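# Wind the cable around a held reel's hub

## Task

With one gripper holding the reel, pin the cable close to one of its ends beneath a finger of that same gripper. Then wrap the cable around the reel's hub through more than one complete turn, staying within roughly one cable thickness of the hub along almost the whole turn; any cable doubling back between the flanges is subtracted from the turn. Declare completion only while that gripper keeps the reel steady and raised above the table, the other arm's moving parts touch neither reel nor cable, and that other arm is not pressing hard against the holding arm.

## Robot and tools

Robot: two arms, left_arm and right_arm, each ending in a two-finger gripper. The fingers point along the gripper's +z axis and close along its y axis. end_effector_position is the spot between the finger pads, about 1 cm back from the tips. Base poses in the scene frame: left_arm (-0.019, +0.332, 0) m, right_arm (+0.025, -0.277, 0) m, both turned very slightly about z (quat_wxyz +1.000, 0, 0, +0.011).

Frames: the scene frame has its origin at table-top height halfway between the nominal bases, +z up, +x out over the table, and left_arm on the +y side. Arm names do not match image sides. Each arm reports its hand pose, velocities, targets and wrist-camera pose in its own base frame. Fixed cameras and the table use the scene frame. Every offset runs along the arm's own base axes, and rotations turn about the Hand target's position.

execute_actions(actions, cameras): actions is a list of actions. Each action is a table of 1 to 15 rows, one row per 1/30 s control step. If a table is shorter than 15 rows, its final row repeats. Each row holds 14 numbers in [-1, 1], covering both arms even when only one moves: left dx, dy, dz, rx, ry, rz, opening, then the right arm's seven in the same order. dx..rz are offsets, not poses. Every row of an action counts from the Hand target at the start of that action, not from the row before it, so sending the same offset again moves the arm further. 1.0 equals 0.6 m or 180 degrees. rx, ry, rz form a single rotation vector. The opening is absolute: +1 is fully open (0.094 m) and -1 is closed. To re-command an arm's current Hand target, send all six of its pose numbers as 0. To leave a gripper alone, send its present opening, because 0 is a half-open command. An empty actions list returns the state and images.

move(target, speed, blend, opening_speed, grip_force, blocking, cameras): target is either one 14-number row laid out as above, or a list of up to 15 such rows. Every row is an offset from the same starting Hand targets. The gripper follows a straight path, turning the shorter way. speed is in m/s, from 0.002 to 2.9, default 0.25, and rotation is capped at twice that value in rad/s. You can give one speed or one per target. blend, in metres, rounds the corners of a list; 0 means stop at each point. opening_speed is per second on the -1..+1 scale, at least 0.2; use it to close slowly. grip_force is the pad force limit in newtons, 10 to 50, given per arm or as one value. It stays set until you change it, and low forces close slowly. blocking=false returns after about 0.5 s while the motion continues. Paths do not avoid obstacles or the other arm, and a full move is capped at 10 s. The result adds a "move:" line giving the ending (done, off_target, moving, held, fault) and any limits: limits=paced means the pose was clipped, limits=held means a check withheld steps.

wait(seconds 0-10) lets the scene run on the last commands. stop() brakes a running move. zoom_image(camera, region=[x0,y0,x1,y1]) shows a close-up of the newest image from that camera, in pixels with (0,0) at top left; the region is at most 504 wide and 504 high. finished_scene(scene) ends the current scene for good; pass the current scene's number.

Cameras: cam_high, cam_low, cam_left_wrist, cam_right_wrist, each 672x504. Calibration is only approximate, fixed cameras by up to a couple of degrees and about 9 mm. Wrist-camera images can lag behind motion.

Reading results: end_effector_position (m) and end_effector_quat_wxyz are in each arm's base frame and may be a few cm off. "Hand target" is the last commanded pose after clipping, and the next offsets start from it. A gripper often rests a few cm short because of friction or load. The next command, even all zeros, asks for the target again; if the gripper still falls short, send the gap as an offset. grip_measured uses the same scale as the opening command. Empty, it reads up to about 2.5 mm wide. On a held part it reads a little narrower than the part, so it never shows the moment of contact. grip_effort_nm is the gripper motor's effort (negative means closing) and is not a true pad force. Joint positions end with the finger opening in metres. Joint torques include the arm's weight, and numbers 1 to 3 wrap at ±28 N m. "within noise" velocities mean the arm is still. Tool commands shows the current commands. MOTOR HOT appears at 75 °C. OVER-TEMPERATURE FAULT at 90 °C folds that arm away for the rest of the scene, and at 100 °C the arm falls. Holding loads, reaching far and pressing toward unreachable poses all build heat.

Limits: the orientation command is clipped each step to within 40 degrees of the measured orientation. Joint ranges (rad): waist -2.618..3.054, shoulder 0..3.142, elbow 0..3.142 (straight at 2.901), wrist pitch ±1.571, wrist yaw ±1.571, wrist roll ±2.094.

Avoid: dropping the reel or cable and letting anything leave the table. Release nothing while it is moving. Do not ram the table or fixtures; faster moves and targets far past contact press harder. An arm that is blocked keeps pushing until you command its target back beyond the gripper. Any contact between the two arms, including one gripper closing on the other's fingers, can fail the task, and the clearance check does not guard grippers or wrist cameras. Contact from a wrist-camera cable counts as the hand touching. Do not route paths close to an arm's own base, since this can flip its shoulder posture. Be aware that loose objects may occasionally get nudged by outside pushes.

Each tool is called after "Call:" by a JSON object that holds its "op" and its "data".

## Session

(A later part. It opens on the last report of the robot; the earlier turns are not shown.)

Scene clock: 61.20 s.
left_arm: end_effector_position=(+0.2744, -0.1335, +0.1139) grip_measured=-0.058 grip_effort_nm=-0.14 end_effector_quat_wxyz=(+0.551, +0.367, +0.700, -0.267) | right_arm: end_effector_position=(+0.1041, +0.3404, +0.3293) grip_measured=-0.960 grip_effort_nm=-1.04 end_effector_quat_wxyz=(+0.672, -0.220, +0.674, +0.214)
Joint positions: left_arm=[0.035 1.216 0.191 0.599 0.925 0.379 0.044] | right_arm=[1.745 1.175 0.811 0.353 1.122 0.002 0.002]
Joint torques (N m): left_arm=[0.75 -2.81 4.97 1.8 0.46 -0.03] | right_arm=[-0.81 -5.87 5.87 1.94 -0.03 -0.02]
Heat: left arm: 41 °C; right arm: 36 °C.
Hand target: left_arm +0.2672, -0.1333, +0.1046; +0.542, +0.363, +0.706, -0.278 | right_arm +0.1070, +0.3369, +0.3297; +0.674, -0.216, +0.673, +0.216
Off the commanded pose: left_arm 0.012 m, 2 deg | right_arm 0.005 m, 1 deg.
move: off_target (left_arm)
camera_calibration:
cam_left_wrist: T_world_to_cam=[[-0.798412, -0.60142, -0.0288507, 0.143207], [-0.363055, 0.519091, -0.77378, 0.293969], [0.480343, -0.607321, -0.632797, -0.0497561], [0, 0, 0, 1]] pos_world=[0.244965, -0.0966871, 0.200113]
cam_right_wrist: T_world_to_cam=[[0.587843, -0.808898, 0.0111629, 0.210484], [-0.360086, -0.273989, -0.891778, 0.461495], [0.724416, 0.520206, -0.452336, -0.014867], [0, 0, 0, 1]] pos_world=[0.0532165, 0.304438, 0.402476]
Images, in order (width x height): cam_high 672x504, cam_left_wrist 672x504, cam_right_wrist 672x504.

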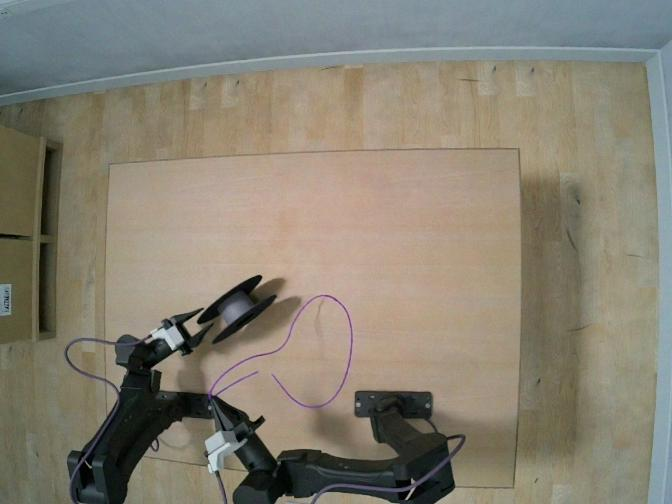

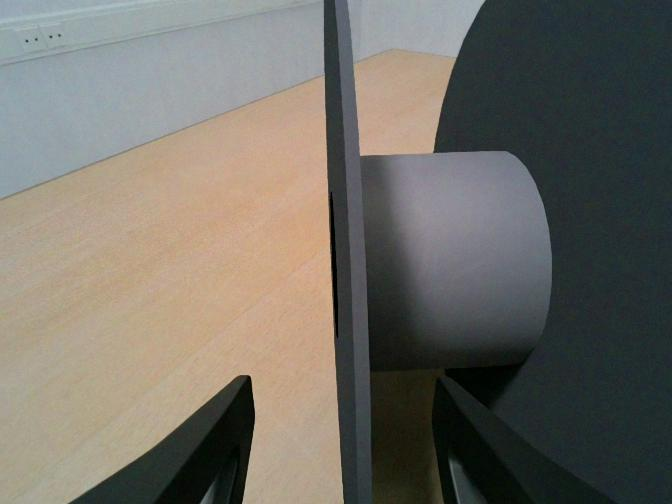

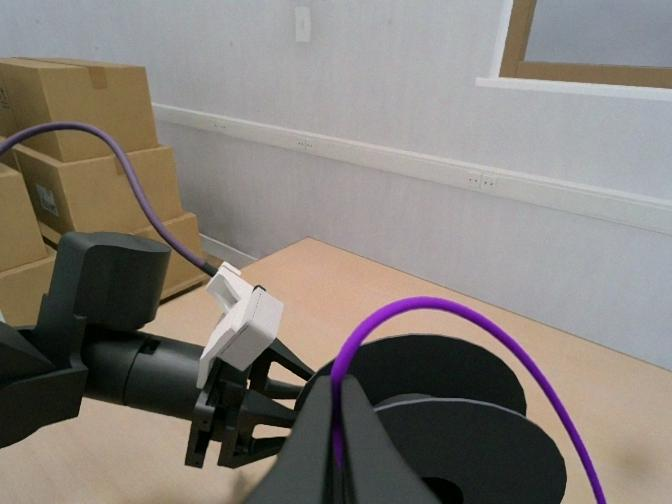

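Call:
{"op": "move", "data": {"target": [0,0,0,0,0,0,-0.06,0.1167,0.0935,-0.095,-0.0485,0.0678,0,-1], "cameras": ["all"], "speed": 0.1}}

Call:
{"op": "zoom_image", "data": {"camera": "cam_high", "region": [150, 250, 320, 420]}}

Call:
{"op": "zoom_image", "data": {"camera": "cam_low", "region": [50, 130, 300, 400]}}

Scene clock: 64.77 s.
left_arm: end_effector_position=(+0.2745, -0.1335, +0.1139) grip_measured=-0.058 grip_effort_nm=-0.14 end_effector_quat_wxyz=(+0.552, +0.367, +0.700, -0.267) | right_arm: end_effector_position=(+0.1744, +0.3904, +0.2686) grip_measured=-0.960 grip_effort_nm=-1.05 end_effector_quat_wxyz=(+0.581, -0.249, +0.753, +0.184)
Joint positions: left_arm=[0.035 1.216 0.191 0.6 0.925 0.379 0.044] | right_arm=[1.453 1.401 1.009 0.018 0.793 0.26 0.002]
Joint torques (N m): left_arm=[0.75 -2.84 4.89 1.77 0.44 -0.01] | right_arm=[-0.55 -6.05 9.44 1.86 0.18 0.14]
Heat: left arm: 41 °C; right arm: 36 °C.
Hand target: left_arm +0.2672, -0.1333, +0.1045; +0.541, +0.363, +0.706, -0.278 | right_arm +0.1770, +0.3931, +0.2727; +0.580, -0.242, +0.755, +0.186
Off the commanded pose: left_arm 0.012 m, 2 deg | right_arm 0.006 m, 1 deg.
move: off_target (left_arm)
camera_calibration:
cam_left_wrist: T_world_to_cam=[[-0.798356, -0.601498, -0.0287706, 0.143249], [-0.363037, 0.518869, -0.773937, 0.29401], [0.48045, -0.607433, -0.632608, -0.0498791], [0, 0, 0, 1]] pos_world=[0.245065, -0.096687, 0.200113]
cam_right_wrist: T_world_to_cam=[[0.59264, -0.805336, 0.0145271, 0.207251], [-0.527174, -0.401453, -0.748948, 0.486898], [0.608987, 0.436198, -0.66247, -0.00985419], [0, 0, 0, 1]] pos_world=[0.139856, 0.366672, 0.355122]

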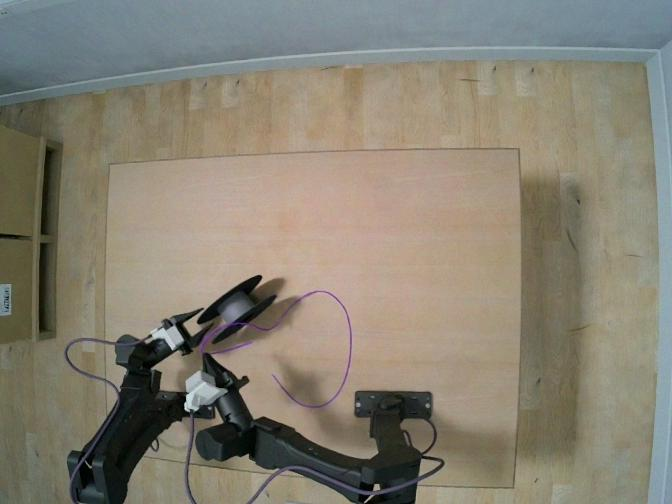

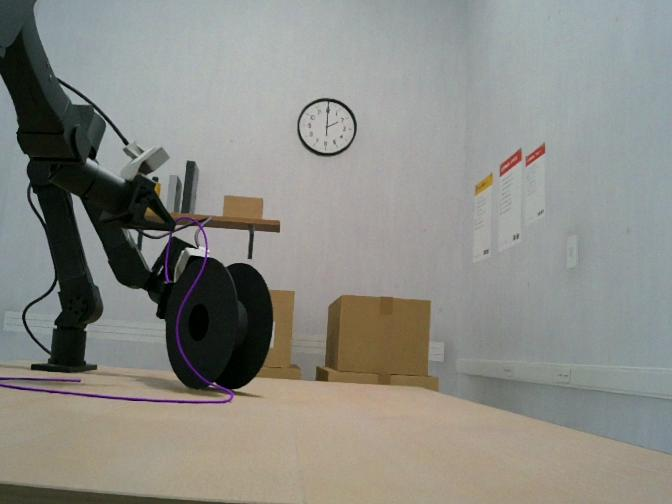

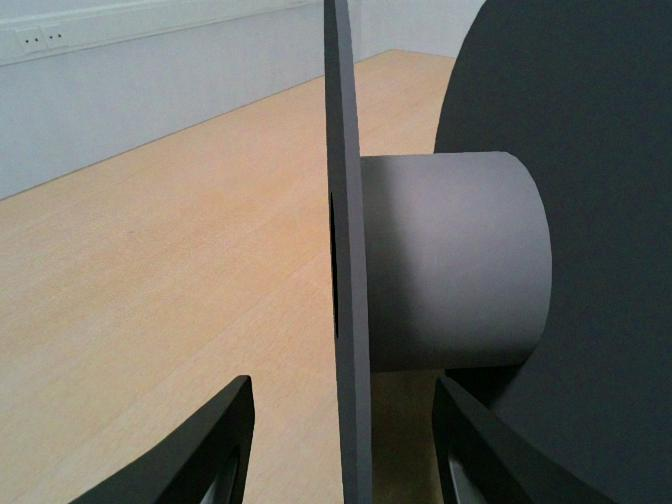

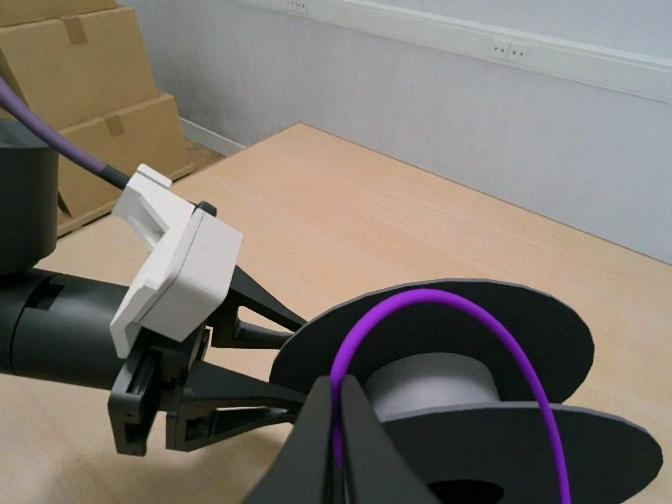

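Scaled by 2.965 from the camera's 672x504 image, which has a finer 960x720 frame.

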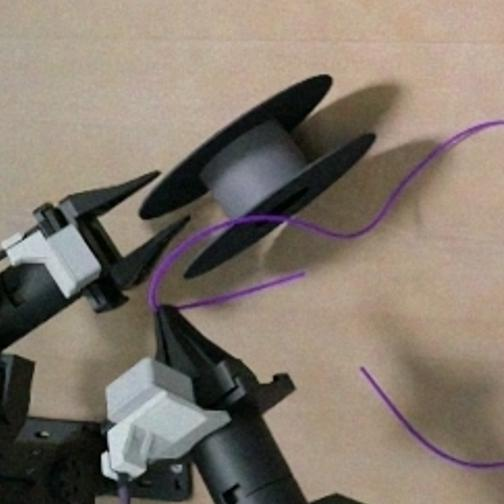

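Scaled by 1.867 from the camera's 672x504 image, which has a finer 960x720 frame.

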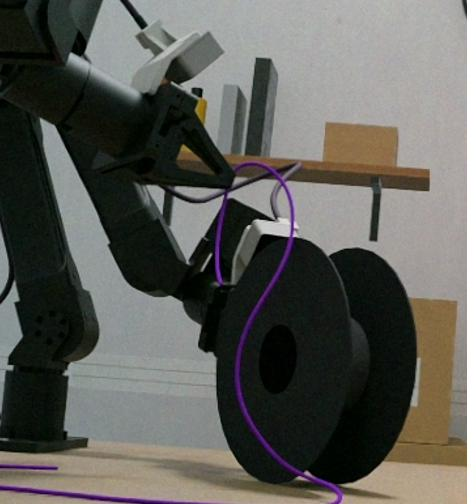

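Call:
{"op": "move", "data": {"target": [0,0,0,0,0,0,-0.06,0.0282,0.0317,-0.0078,0.131,0.0937,-0.0432,-1], "cameras": ["all"], "speed": 0.1}}

Call:
{"op": "zoom_image", "data": {"camera": "cam_high", "region": [150, 250, 320, 420]}}

Call:
{"op": "zoom_image", "data": {"camera": "cam_low", "region": [50, 130, 300, 400]}}

Scene clock: 73.03 s.
left_arm: end_effector_position=(+0.2745, -0.1335, +0.1139) grip_measured=-0.058 grip_effort_nm=-0.14 end_effector_quat_wxyz=(+0.552, +0.367, +0.700, -0.267) | right_arm: end_effector_position=(+0.1893, +0.4075, +0.2610) grip_measured=-0.960 grip_effort_nm=-1.05 end_effector_quat_wxyz=(+0.510, -0.051, +0.796, +0.321)
Joint positions: left_arm=[0.035 1.216 0.191 0.6 0.925 0.379 0.044] | right_arm=[1.41 1.481 1.061 0.039 0.747 0.764 0.002]
Joint torques (N m): left_arm=[0.75 -2.81 4.9 1.79 0.44 -0.04] | right_arm=[-0.75 -6.5 9.37 2.14 0.2 0.13]
Heat: left arm: 40 °C; right arm: 36 °C.
Hand target: left_arm +0.2672, -0.1333, +0.1045; +0.541, +0.363, +0.706, -0.278 | right_arm +0.1939, +0.4120, +0.2681; +0.512, -0.038, +0.792, +0.330
Off the commanded pose: left_arm 0.012 m, 2 deg | right_arm 0.010 m, 2 deg.
move: off_target (left_arm)
camera_calibration:
cam_left_wrist: T_world_to_cam=[[-0.798356, -0.601498, -0.0287706, 0.143249], [-0.363037, 0.518869, -0.773937, 0.29401], [0.48045, -0.607433, -0.632608, -0.0498791], [0, 0, 0, 1]] pos_world=[0.245065, -0.096687, 0.200113]
cam_right_wrist: T_world_to_cam=[[0.414424, -0.786268, -0.458296, 0.361598], [-0.771038, -0.035815, -0.635781, 0.363521], [0.483481, 0.616847, -0.621085, -0.0922198], [0, 0, 0, 1]] pos_world=[0.17502, 0.354218, 0.339562]

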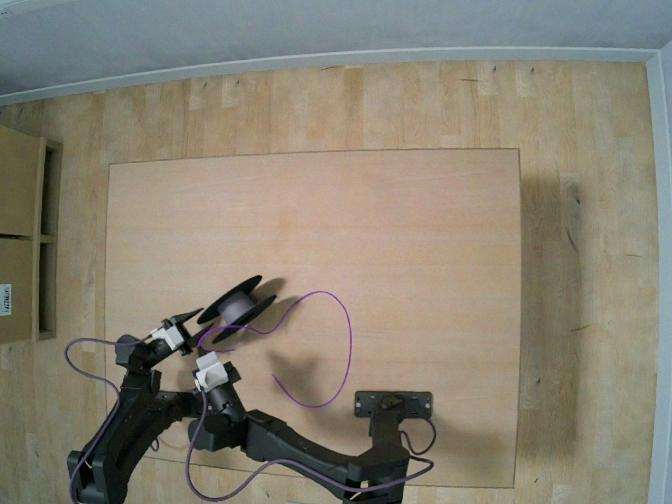

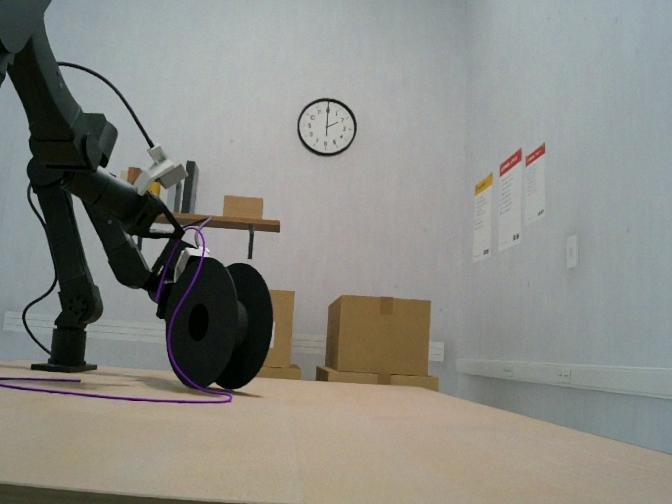

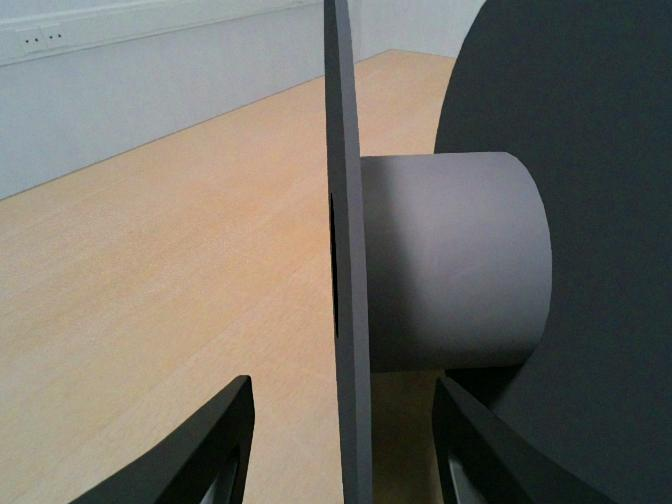

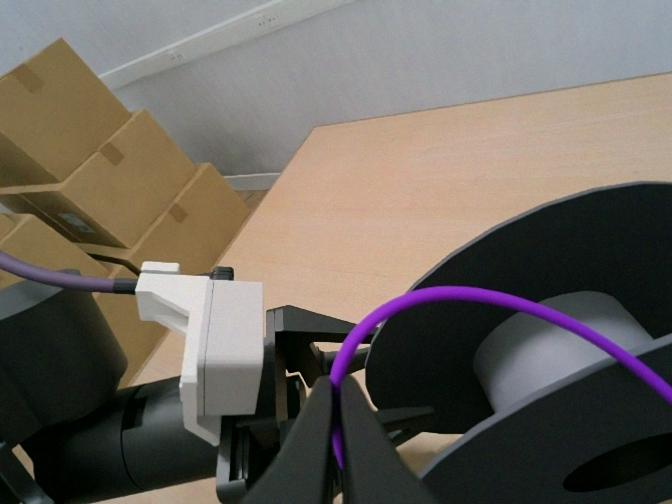

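Scaled by 2.965 from the camera's 672x504 image, which has a finer 960x720 frame.

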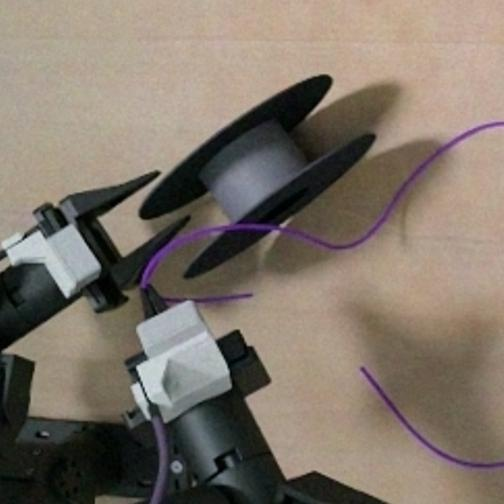

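Scaled by 1.867 from the camera's 672x504 image, which has a finer 960x720 frame.

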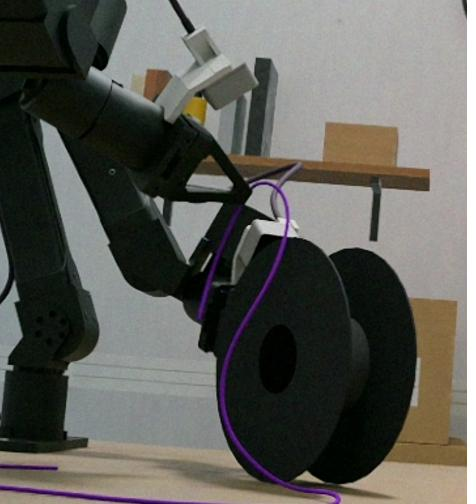

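Call:
{"op": "move", "data": {"target": [0,0,0,0,0,0,-0.06,0.0393,0.0583,0,-0.0349,-0.025,0.0115,-1], "cameras": ["all"], "speed": 0.1}}

Call:
{"op": "zoom_image", "data": {"camera": "cam_high", "region": [150, 250, 320, 420]}}

Call:
{"op": "zoom_image", "data": {"camera": "cam_low", "region": [50, 130, 300, 400]}}

Scene clock: 75.80 s.
left_arm: end_effector_position=(+0.2745, -0.1335, +0.1139) grip_measured=-0.058 grip_effort_nm=-0.14 end_effector_quat_wxyz=(+0.552, +0.367, +0.700, -0.267) | right_arm: end_effector_position=(+0.2128, +0.4422, +0.2619) grip_measured=-0.960 grip_effort_nm=-1.05 end_effector_quat_wxyz=(+0.529, -0.098, +0.792, +0.289)
Joint positions: left_arm=[0.035 1.216 0.191 0.6 0.925 0.379 0.044] | right_arm=[1.36 1.626 1.203 0.058 0.703 0.619 0.002]
Joint torques (N m): left_arm=[0.7 -2.85 4.9 1.77 0.45 -0.03] | right_arm=[-0.72 -8.01 9.43 2.19 0.16 -0.06]
Heat: left arm: 40 °C; right arm: 36 °C.
Hand target: left_arm +0.2672, -0.1333, +0.1045; +0.541, +0.363, +0.706, -0.278 | right_arm +0.2175, +0.4471, +0.2681; +0.534, -0.093, +0.788, +0.293
Off the commanded pose: left_arm 0.012 m, 2 deg | right_arm 0.009 m, 1 deg.
move: off_target (left_arm)
camera_calibration:
cam_left_wrist: T_world_to_cam=[[-0.798356, -0.601498, -0.0287706, 0.143249], [-0.363037, 0.518869, -0.773937, 0.29401], [0.48045, -0.607433, -0.632608, -0.0498791], [0, 0, 0, 1]] pos_world=[0.245065, -0.096687, 0.200113]
cam_right_wrist: T_world_to_cam=[[0.467228, -0.811065, -0.351952, 0.351447], [-0.723349, -0.121768, -0.67966, 0.422798], [0.508393, 0.572141, -0.643577, -0.104027], [0, 0, 0, 1]] pos_world=[0.194511, 0.396047, 0.344102]

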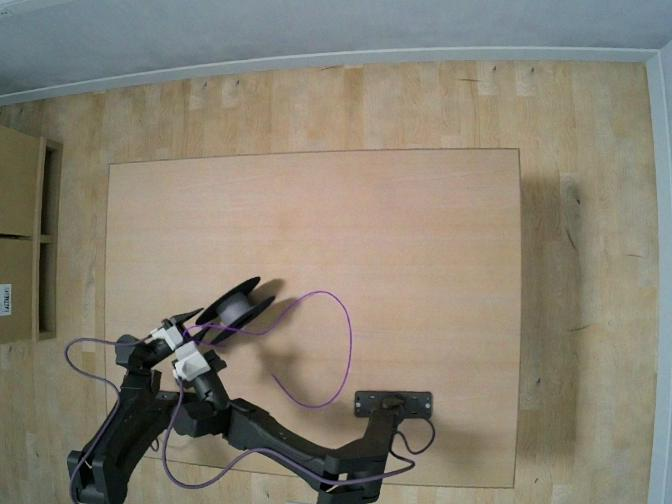

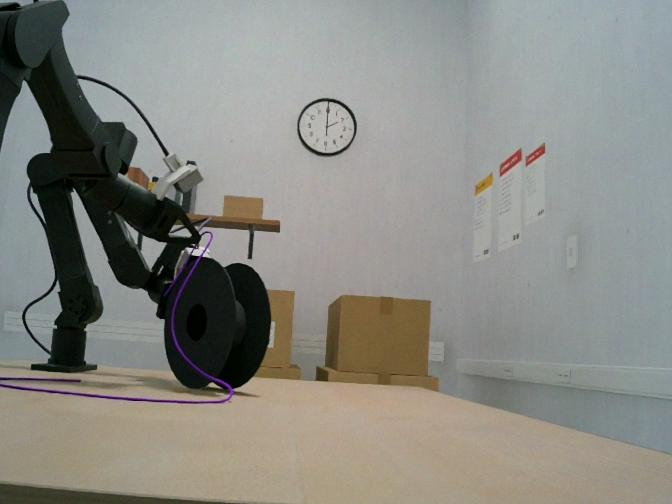

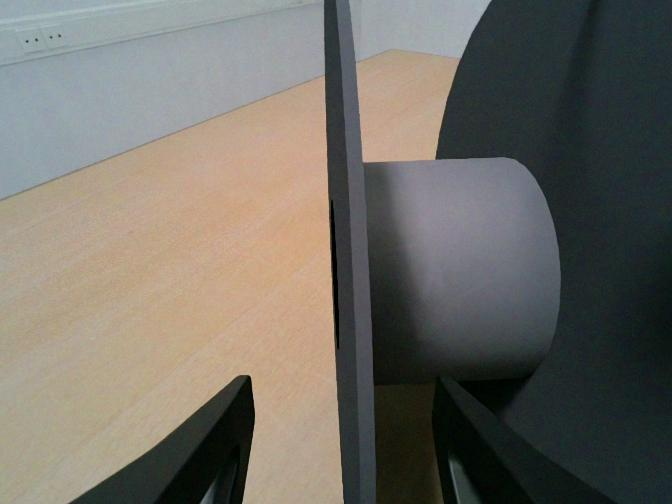

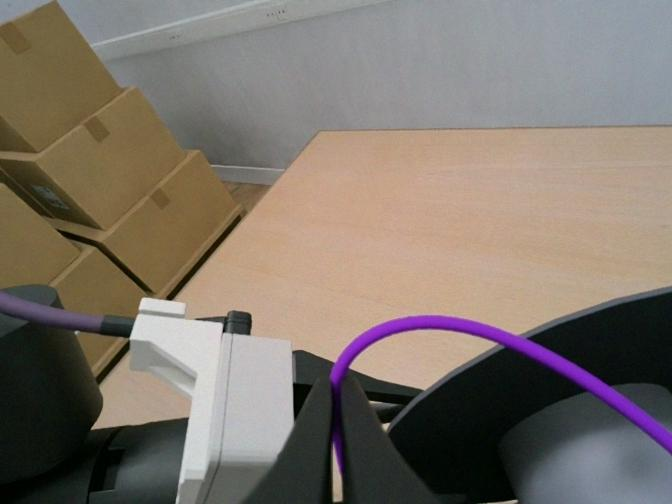

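Scaled by 2.965 from the camera's 672x504 image, which has a finer 960x720 frame.

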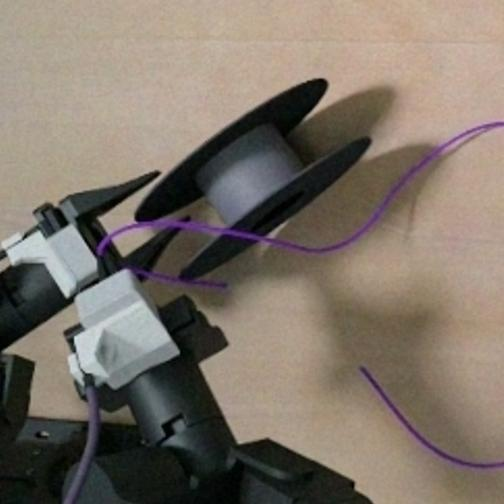

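Scaled by 1.867 from the camera's 672x504 image, which has a finer 960x720 frame.

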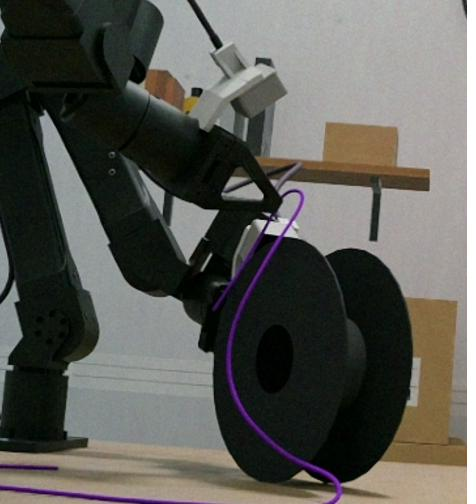

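Call:
{"op": "move", "data": {"target": [[0,0,0,0,0,0,-0.06,-0.108,-0.0777,0.0833,0,0,0,-1],[0,0,0,0,0,0,-0.06,-0.108,-0.0777,0.0833,0.328,0.234,-0.108,-1]], "cameras": ["all"], "speed": 0.15}}

Scene clock: 84.63 s.
left_arm: end_effector_position=(+0.2745, -0.1335, +0.1139) grip_measured=-0.058 grip_effort_nm=-0.14 end_effector_quat_wxyz=(+0.552, +0.367, +0.700, -0.267) | right_arm: end_effector_position=(+0.1535, +0.4044, +0.3029) grip_measured=-0.960 grip_effort_nm=-1.04 end_effector_quat_wxyz=(+0.247, +0.400, +0.691, +0.549)
Joint positions: left_arm=[0.035 1.216 0.191 0.6 0.925 0.379 0.044] | right_arm=[1.526 1.447 1.213 -0.2 0.854 2.01 0.002]
Joint torques (N m): left_arm=[0.76 -2.8 4.93 1.77 0.44 -0.03] | right_arm=[0.43 -9.09 9.42 1.69 0.38 0.09]
Motor temperatures (°C): left_arm=[23 23 40 37 22 22 26] | right_arm=[25 24 37 30 22 23 24]
Heat: left arm: 40 °C; right arm: 37 °C.
Hand target: left_arm +0.2672, -0.1333, +0.1045; +0.541, +0.363, +0.706, -0.278 | right_arm +0.1527, +0.4005, +0.3181; +0.245, +0.406, +0.681, +0.558
Off the commanded pose: left_arm 0.012 m, 2 deg | right_arm 0.016 m, 2 deg.
move: off_target (left_arm, right_arm)
camera_calibration:
cam_left_wrist: T_world_to_cam=[[-0.798356, -0.601498, -0.0287706, 0.143249], [-0.363037, 0.518869, -0.773937, 0.29401], [0.48045, -0.607433, -0.632608, -0.0498791], [0, 0, 0, 1]] pos_world=[0.245065, -0.096687, 0.200113]
cam_right_wrist: T_world_to_cam=[[-0.276739, -0.0765818, -0.957889, 0.36369], [-0.849747, 0.484968, 0.206724, -0.0912749], [0.448714, 0.871172, -0.199285, -0.27218], [0, 0, 0, 1]] pos_world=[0.145218, 0.309233, 0.313001]

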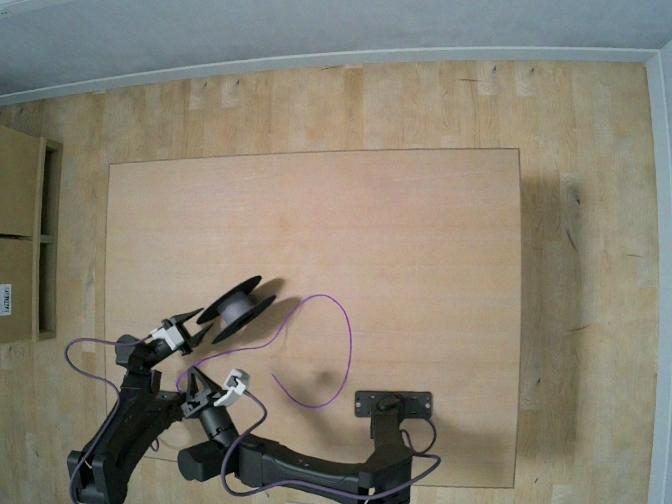

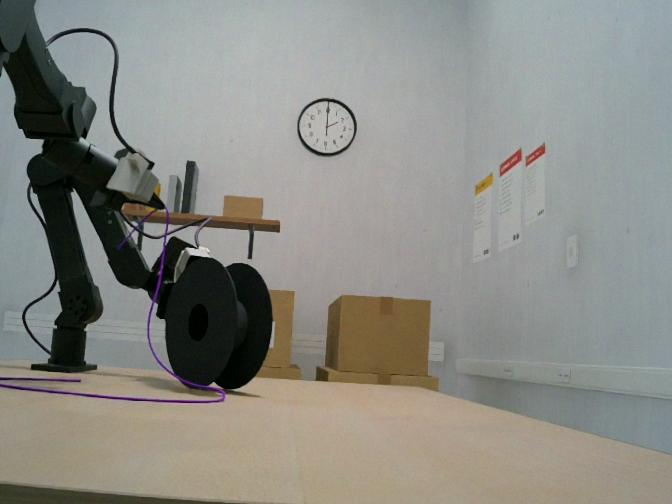

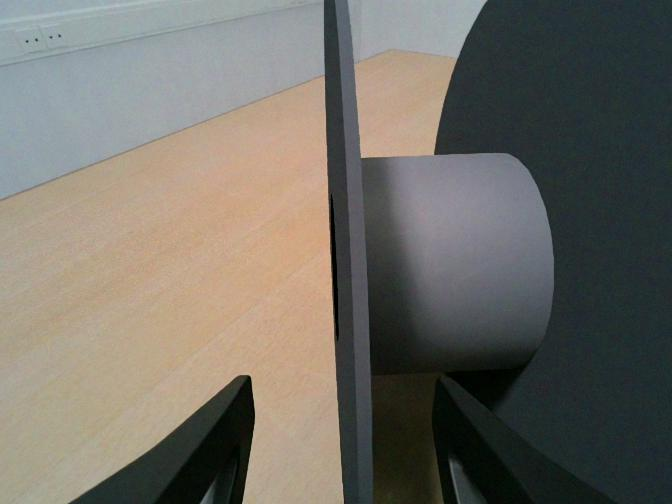

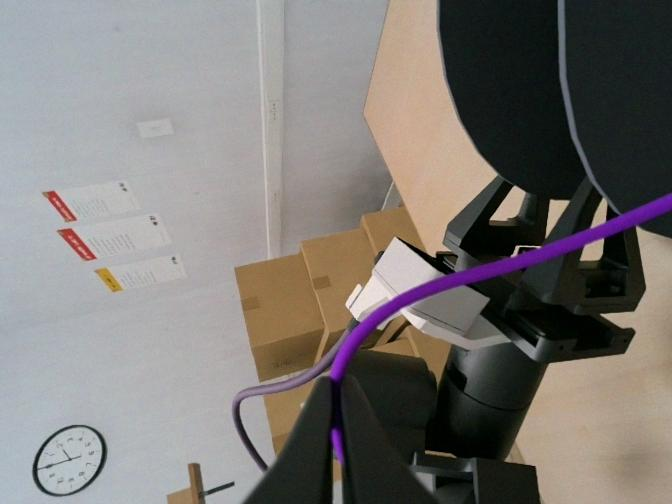

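Call:
{"op": "move", "data": {"target": [[0,0,0,0,0,0,-0.06,-0.12,-0.14,0.0,0,0,0,-1],[-0.065,0.0917,0.03,0,0,0,-0.06,-0.12,-0.14,0,0,0,0,-1],[-0.065,0.0917,0.24,0.136,0.097,0,-0.06,-0.12,-0.14,0,0,0,0,-1],[0.0315,-0.0443,0.2035,0.271,0.194,0,-0.06,-0.12,-0.14,0,0,0,0,-1]], "cameras": ["all"], "speed": 0.15}}

Scene clock: 93.23 s.
left_arm: end_effector_position=(+0.2836, -0.1580, +0.2242) grip_measured=-0.058 grip_effort_nm=-0.14 end_effector_quat_wxyz=(+0.119, +0.453, +0.881, -0.063) | right_arm: end_effector_position=(+0.0800, +0.3232, +0.3213) grip_measured=-0.960 grip_effort_nm=-1.04 end_effector_quat_wxyz=(+0.242, +0.370, +0.676, +0.589)
Joint positions: left_arm=[-0.437 1.602 1.7 -1.435 0.133 0.497 0.044] | right_arm=[1.832 1.121 0.996 -0.315 1.113 2.082 0.002]
Joint torques (N m): left_arm=[-0.51 -7.09 10.48 0.62 0.06 -0.07] | right_arm=[0.61 -5.37 5.76 1.53 0.49 0.08]
Heat: left arm: 41 °C; right arm: 36 °C.
Hand target: left_arm +0.2861, -0.1598, +0.2266; +0.116, +0.453, +0.882, -0.060 | right_arm +0.0807, +0.3164, +0.3181; +0.245, +0.406, +0.681, +0.558
Off the commanded pose: left_arm 0.004 m, 0 deg | right_arm 0.008 m, 6 deg.
joint sent to its limit (right arm) — joint 6 (wrist roll), upper limit. The joint targets are off in orientation, not in position.
move: off_target (right_arm)
camera_calibration:
cam_left_wrist: T_world_to_cam=[[-0.808217, -0.588783, -0.0109578, 0.139799], [-0.582291, 0.796251, 0.164081, 0.290972], [-0.087883, 0.138994, -0.986386, 0.35908], [0, 0, 0, 1]] pos_world=[0.313975, -0.199285, 0.307981]
cam_right_wrist: T_world_to_cam=[[-0.20925, -0.0311449, -0.977366, 0.340868], [-0.887685, 0.425282, 0.176497, -0.0860415], [0.410159, 0.904525, -0.116637, -0.199138], [0, 0, 0, 1]] pos_world=[0.0766272, 0.227334, 0.325112]

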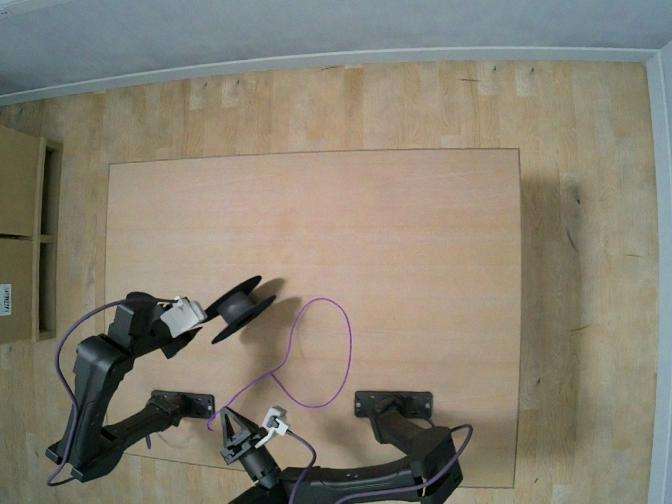

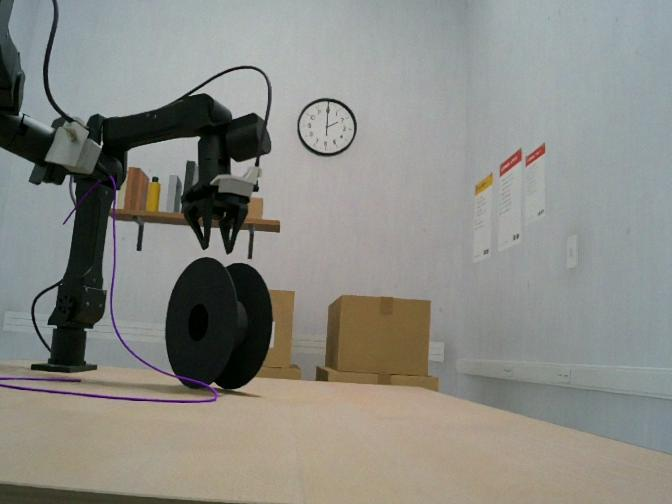

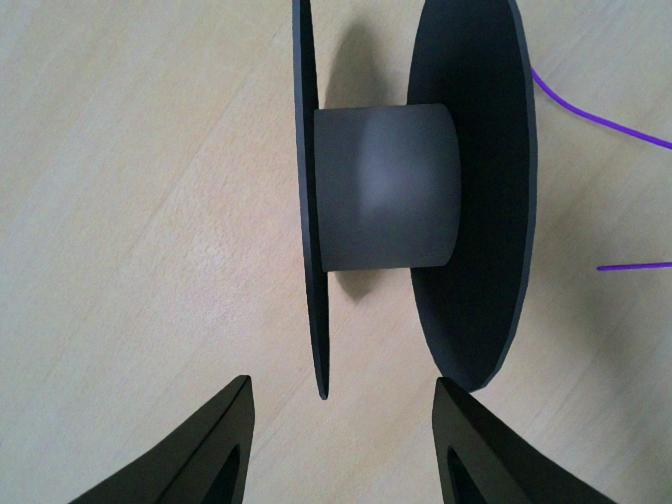

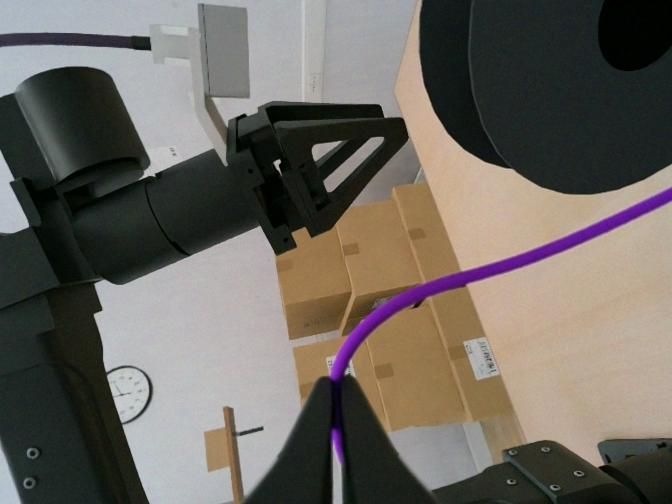

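Call:
{"op": "move", "data": {"target": [[0.0248,-0.0118,0,0,0,0.011,-0.06,0,0,0,0,0,0,-1],[0.0317,-0.0213,-0.044,0,0,0.011,-0.06,0,0,0,0,0,0,-1]], "cameras": ["cam_low","cam_left_wrist"], "speed": 0.1}}

Scene clock: 97.00 s.
left_arm: end_effector_position=(+0.3059, -0.1715, +0.2109) grip_measured=-0.058 grip_effort_nm=-0.14 end_effector_quat_wxyz=(+0.131, +0.438, +0.888, -0.060) | right_arm: end_effector_position=(+0.0800, +0.3232, +0.3213) grip_measured=-0.960 grip_effort_nm=-1.05 end_effector_quat_wxyz=(+0.242, +0.370, +0.676, +0.589)
Joint positions: left_arm=[-0.451 1.659 1.7 -1.349 0.122 0.449 0.044] | right_arm=[1.832 1.121 0.996 -0.315 1.113 2.082 0.002]
Joint torques (N m): left_arm=[-0.66 -8.49 5.83 0.9 0.02 -0.07] | right_arm=[0.59 -5.34 5.79 1.54 0.47 0.08]
Heat: left arm: 41 °C; right arm: 36 °C.
Hand target: left_arm +0.3051, -0.1726, +0.2001; +0.117, +0.438, +0.890, -0.057 | right_arm +0.0807, +0.3164, +0.3181; +0.245, +0.406, +0.681, +0.558
Off the commanded pose: left_arm 0.011 m, 2 deg | right_arm 0.008 m, 6 deg.
joint sent to its limit (right arm) — joint 6 (wrist roll), upper limit. The joint targets are off in orientation, not in position.
move: off_target (left_arm, right_arm)
camera_calibration:
cam_left_wrist: T_world_to_cam=[[-0.786364, -0.617422, -0.0205288, 0.140145], [-0.613375, 0.776395, 0.14485, 0.327175], [-0.0734948, 0.126496, -0.989241, 0.343792], [0, 0, 0, 1]] pos_world=[0.336153, -0.210977, 0.295579]
Images, in order (width x height): cam_low 672x504, cam_left_wrist 672x504.

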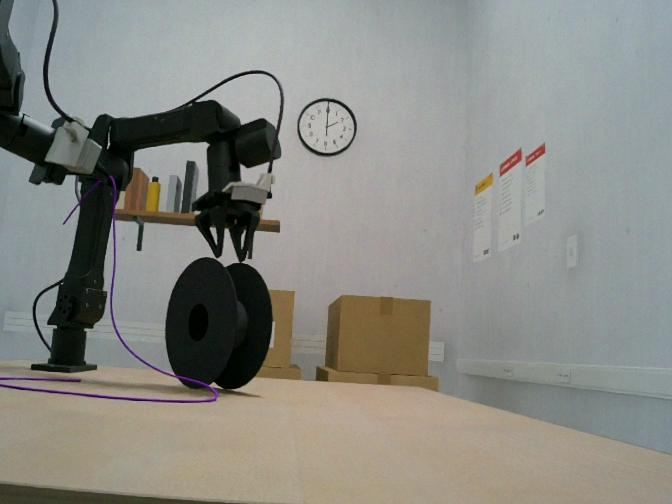

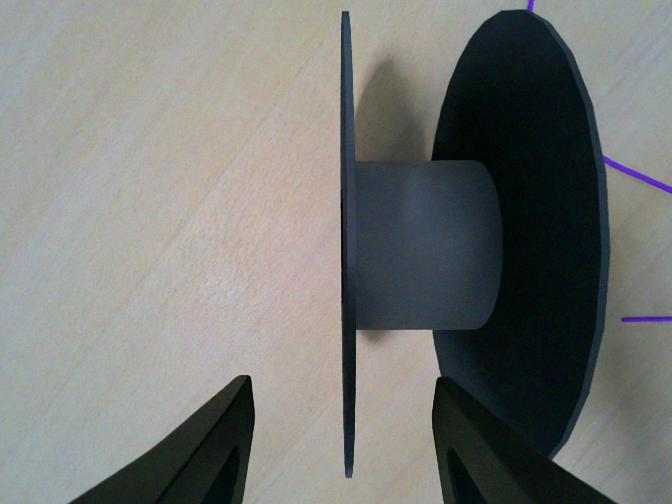

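Call:
{"op": "move", "data": {"target": [0.0073,-0.0102,-0.065,0,0,0,-0.06,0,0,0,0,0,0,-1], "cameras": ["cam_high","cam_low","cam_left_wrist","cam_right_wrist"], "speed": 0.1}}

Scene clock: 98.67 s.
left_arm: end_effector_position=(+0.3117, -0.1782, +0.1726) grip_measured=-0.058 grip_effort_nm=-0.13 end_effector_quat_wxyz=(+0.131, +0.437, +0.888, -0.061) | right_arm: end_effector_position=(+0.0800, +0.3232, +0.3213) grip_measured=-0.960 grip_effort_nm=-1.05 end_effector_quat_wxyz=(+0.242, +0.370, +0.676, +0.589)
Joint positions: left_arm=[-0.462 1.659 1.545 -1.192 0.119 0.438 0.044] | right_arm=[1.832 1.121 0.996 -0.315 1.113 2.082 0.002]
Joint torques (N m): left_arm=[-0.73 -8.81 5.98 0.91 0.02 -0.09] | right_arm=[0.65 -5.34 5.82 1.53 0.48 0.08]
Heat: left arm: 41 °C; right arm: 36 °C.
Hand target: left_arm +0.3095, -0.1788, +0.1612; +0.117, +0.438, +0.890, -0.057 | right_arm +0.0807, +0.3164, +0.3181; +0.245, +0.406, +0.681, +0.558
Off the commanded pose: left_arm 0.012 m, 2 deg | right_arm 0.008 m, 6 deg.
joint sent to its limit (right arm) — joint 6 (wrist roll), upper limit. The joint targets are off in orientation, not in position.
move: off_target (left_arm, right_arm)
camera_calibration:
cam_left_wrist: T_world_to_cam=[[-0.786169, -0.617672, -0.0204963, 0.139638], [-0.613662, 0.776278, 0.144263, 0.341551], [-0.0731963, 0.125993, -0.989327, 0.307067], [0, 0, 0, 1]] pos_world=[0.341852, -0.217576, 0.257379]
cam_right_wrist: T_world_to_cam=[[-0.20925, -0.0311449, -0.977366, 0.340868], [-0.887685, 0.425282, 0.176497, -0.0860415], [0.410159, 0.904525, -0.116637, -0.199138], [0, 0, 0, 1]] pos_world=[0.0766272, 0.227334, 0.325112]

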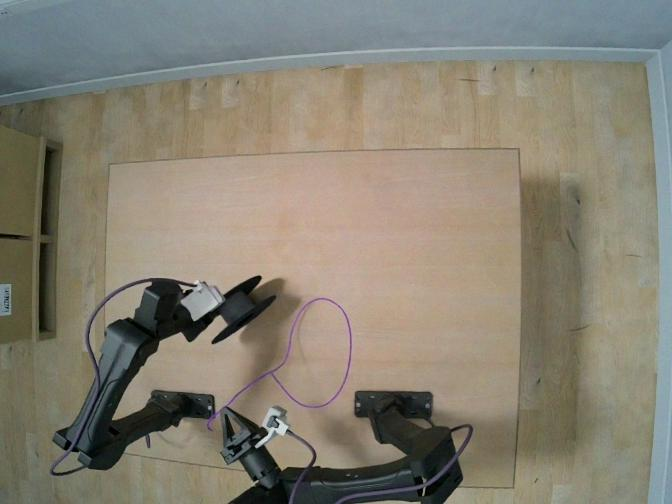

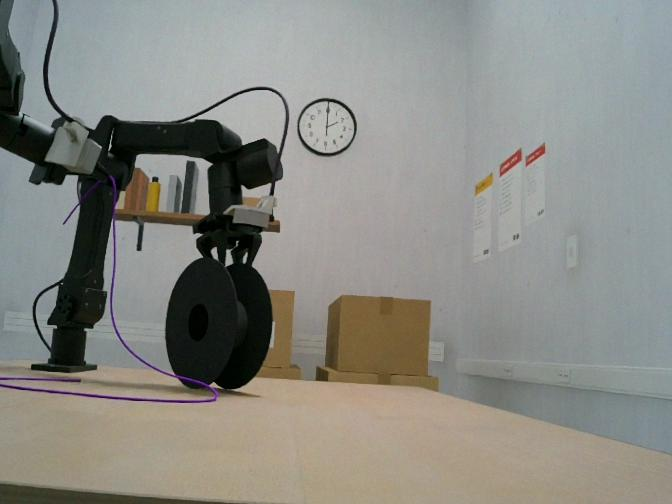

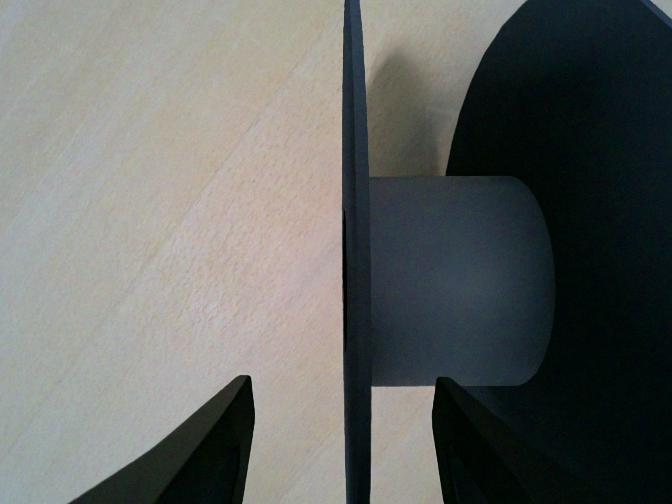

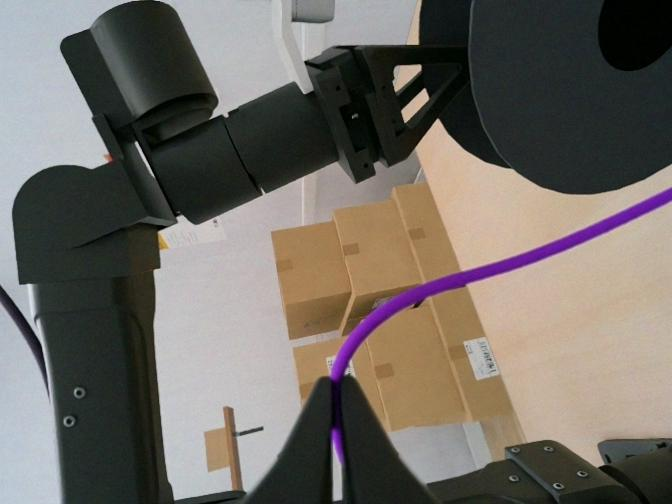

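Call:
{"op": "move", "data": {"target": [0,0,0,0,0,0,-0.06,0.3083,-0.0283,-0.06,0,0,0,-1], "cameras": ["all"], "speed": 0.15}}

Call:
{"op": "zoom_image", "data": {"camera": "cam_high", "region": [150, 250, 320, 420]}}

Call:
{"op": "zoom_image", "data": {"camera": "cam_low", "region": [50, 130, 300, 400]}}

Scene clock: 102.83 s.
left_arm: end_effector_position=(+0.3119, -0.1783, +0.1727) grip_measured=-0.058 grip_effort_nm=-0.14 end_effector_quat_wxyz=(+0.131, +0.437, +0.888, -0.061) | right_arm: end_effector_position=(+0.2628, +0.3002, +0.2819) grip_measured=-0.960 grip_effort_nm=-1.05 end_effector_quat_wxyz=(+0.239, +0.408, +0.681, +0.559)
Joint positions: left_arm=[-0.462 1.659 1.545 -1.191 0.119 0.438 0.044] | right_arm=[1.015 1.153 0.869 0 0.373 1.812 0.002]
Joint torques (N m): left_arm=[-0.72 -8.79 5.98 0.91 0.02 -0.08] | right_arm=[-0.64 -4.23 7.42 2.3 0.13 -0.12]
Heat: left arm: 41 °C; right arm: 36 °C.
Hand target: left_arm +0.3095, -0.1788, +0.1612; +0.117, +0.438, +0.889, -0.057 | right_arm +0.2657, +0.2994, +0.2822; +0.245, +0.406, +0.681, +0.558
Off the commanded pose: left_arm 0.012 m, 2 deg | right_arm 0.003 m, 1 deg.
move: off_target (left_arm)
camera_calibration:
cam_left_wrist: T_world_to_cam=[[-0.78617, -0.617661, -0.0207989, 0.139737], [-0.613744, 0.776352, 0.143516, 0.341911], [-0.0724968, 0.125593, -0.989429, 0.306886], [0, 0, 0, 1]] pos_world=[0.341951, -0.217676, 0.257479]
cam_right_wrist: T_world_to_cam=[[-0.282545, -0.0426796, -0.958304, 0.357305], [-0.84618, 0.481642, 0.228036, 0.0505543], [0.451827, 0.875328, -0.1722, -0.244305], [0, 0, 0, 1]] pos_world=[0.254116, 0.204747, 0.288809]

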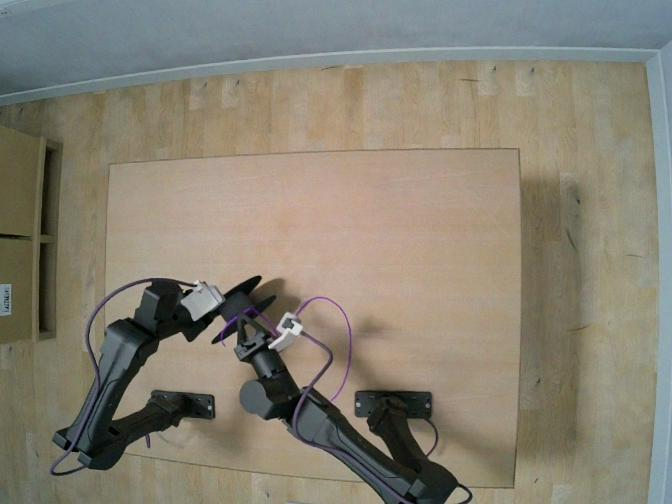

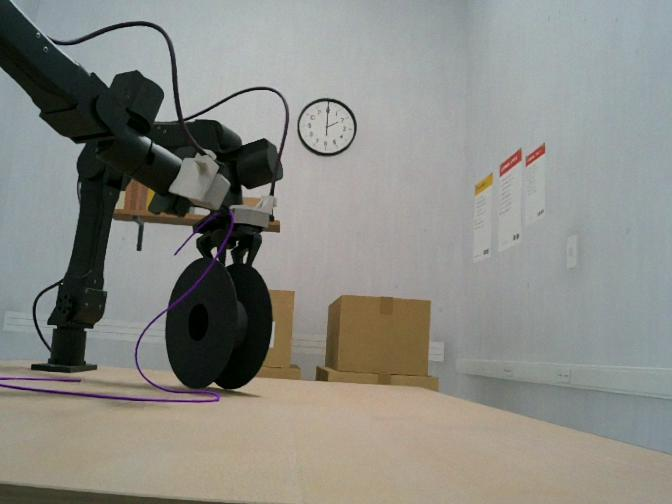

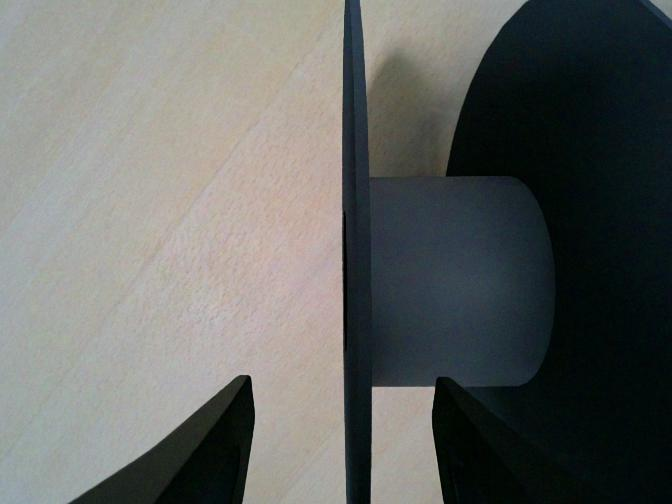

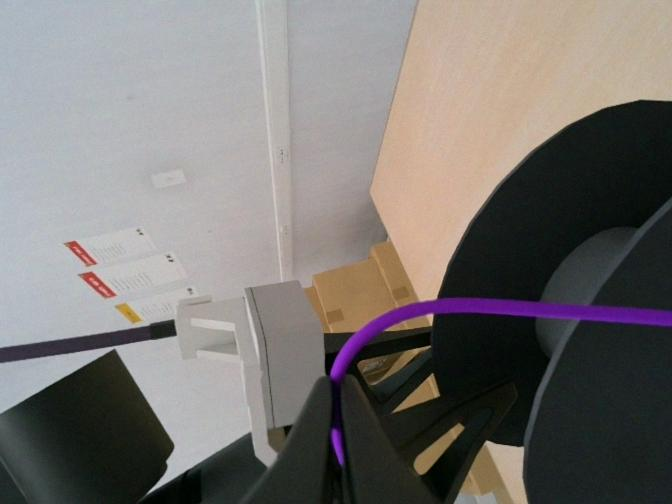

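Scaled by 2.965 from the camera's 672x504 image, which has a finer 960x720 frame.

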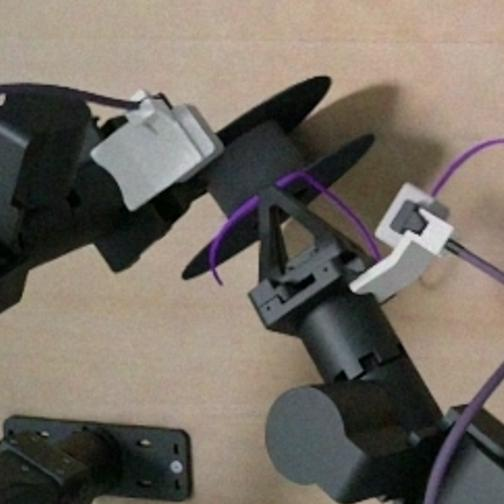

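Scaled by 1.867 from the camera's 672x504 image, which has a finer 960x720 frame.

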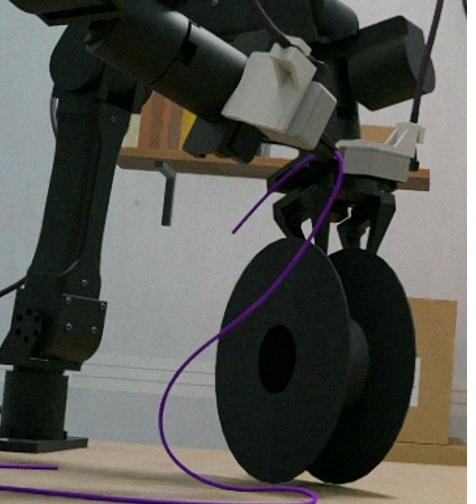

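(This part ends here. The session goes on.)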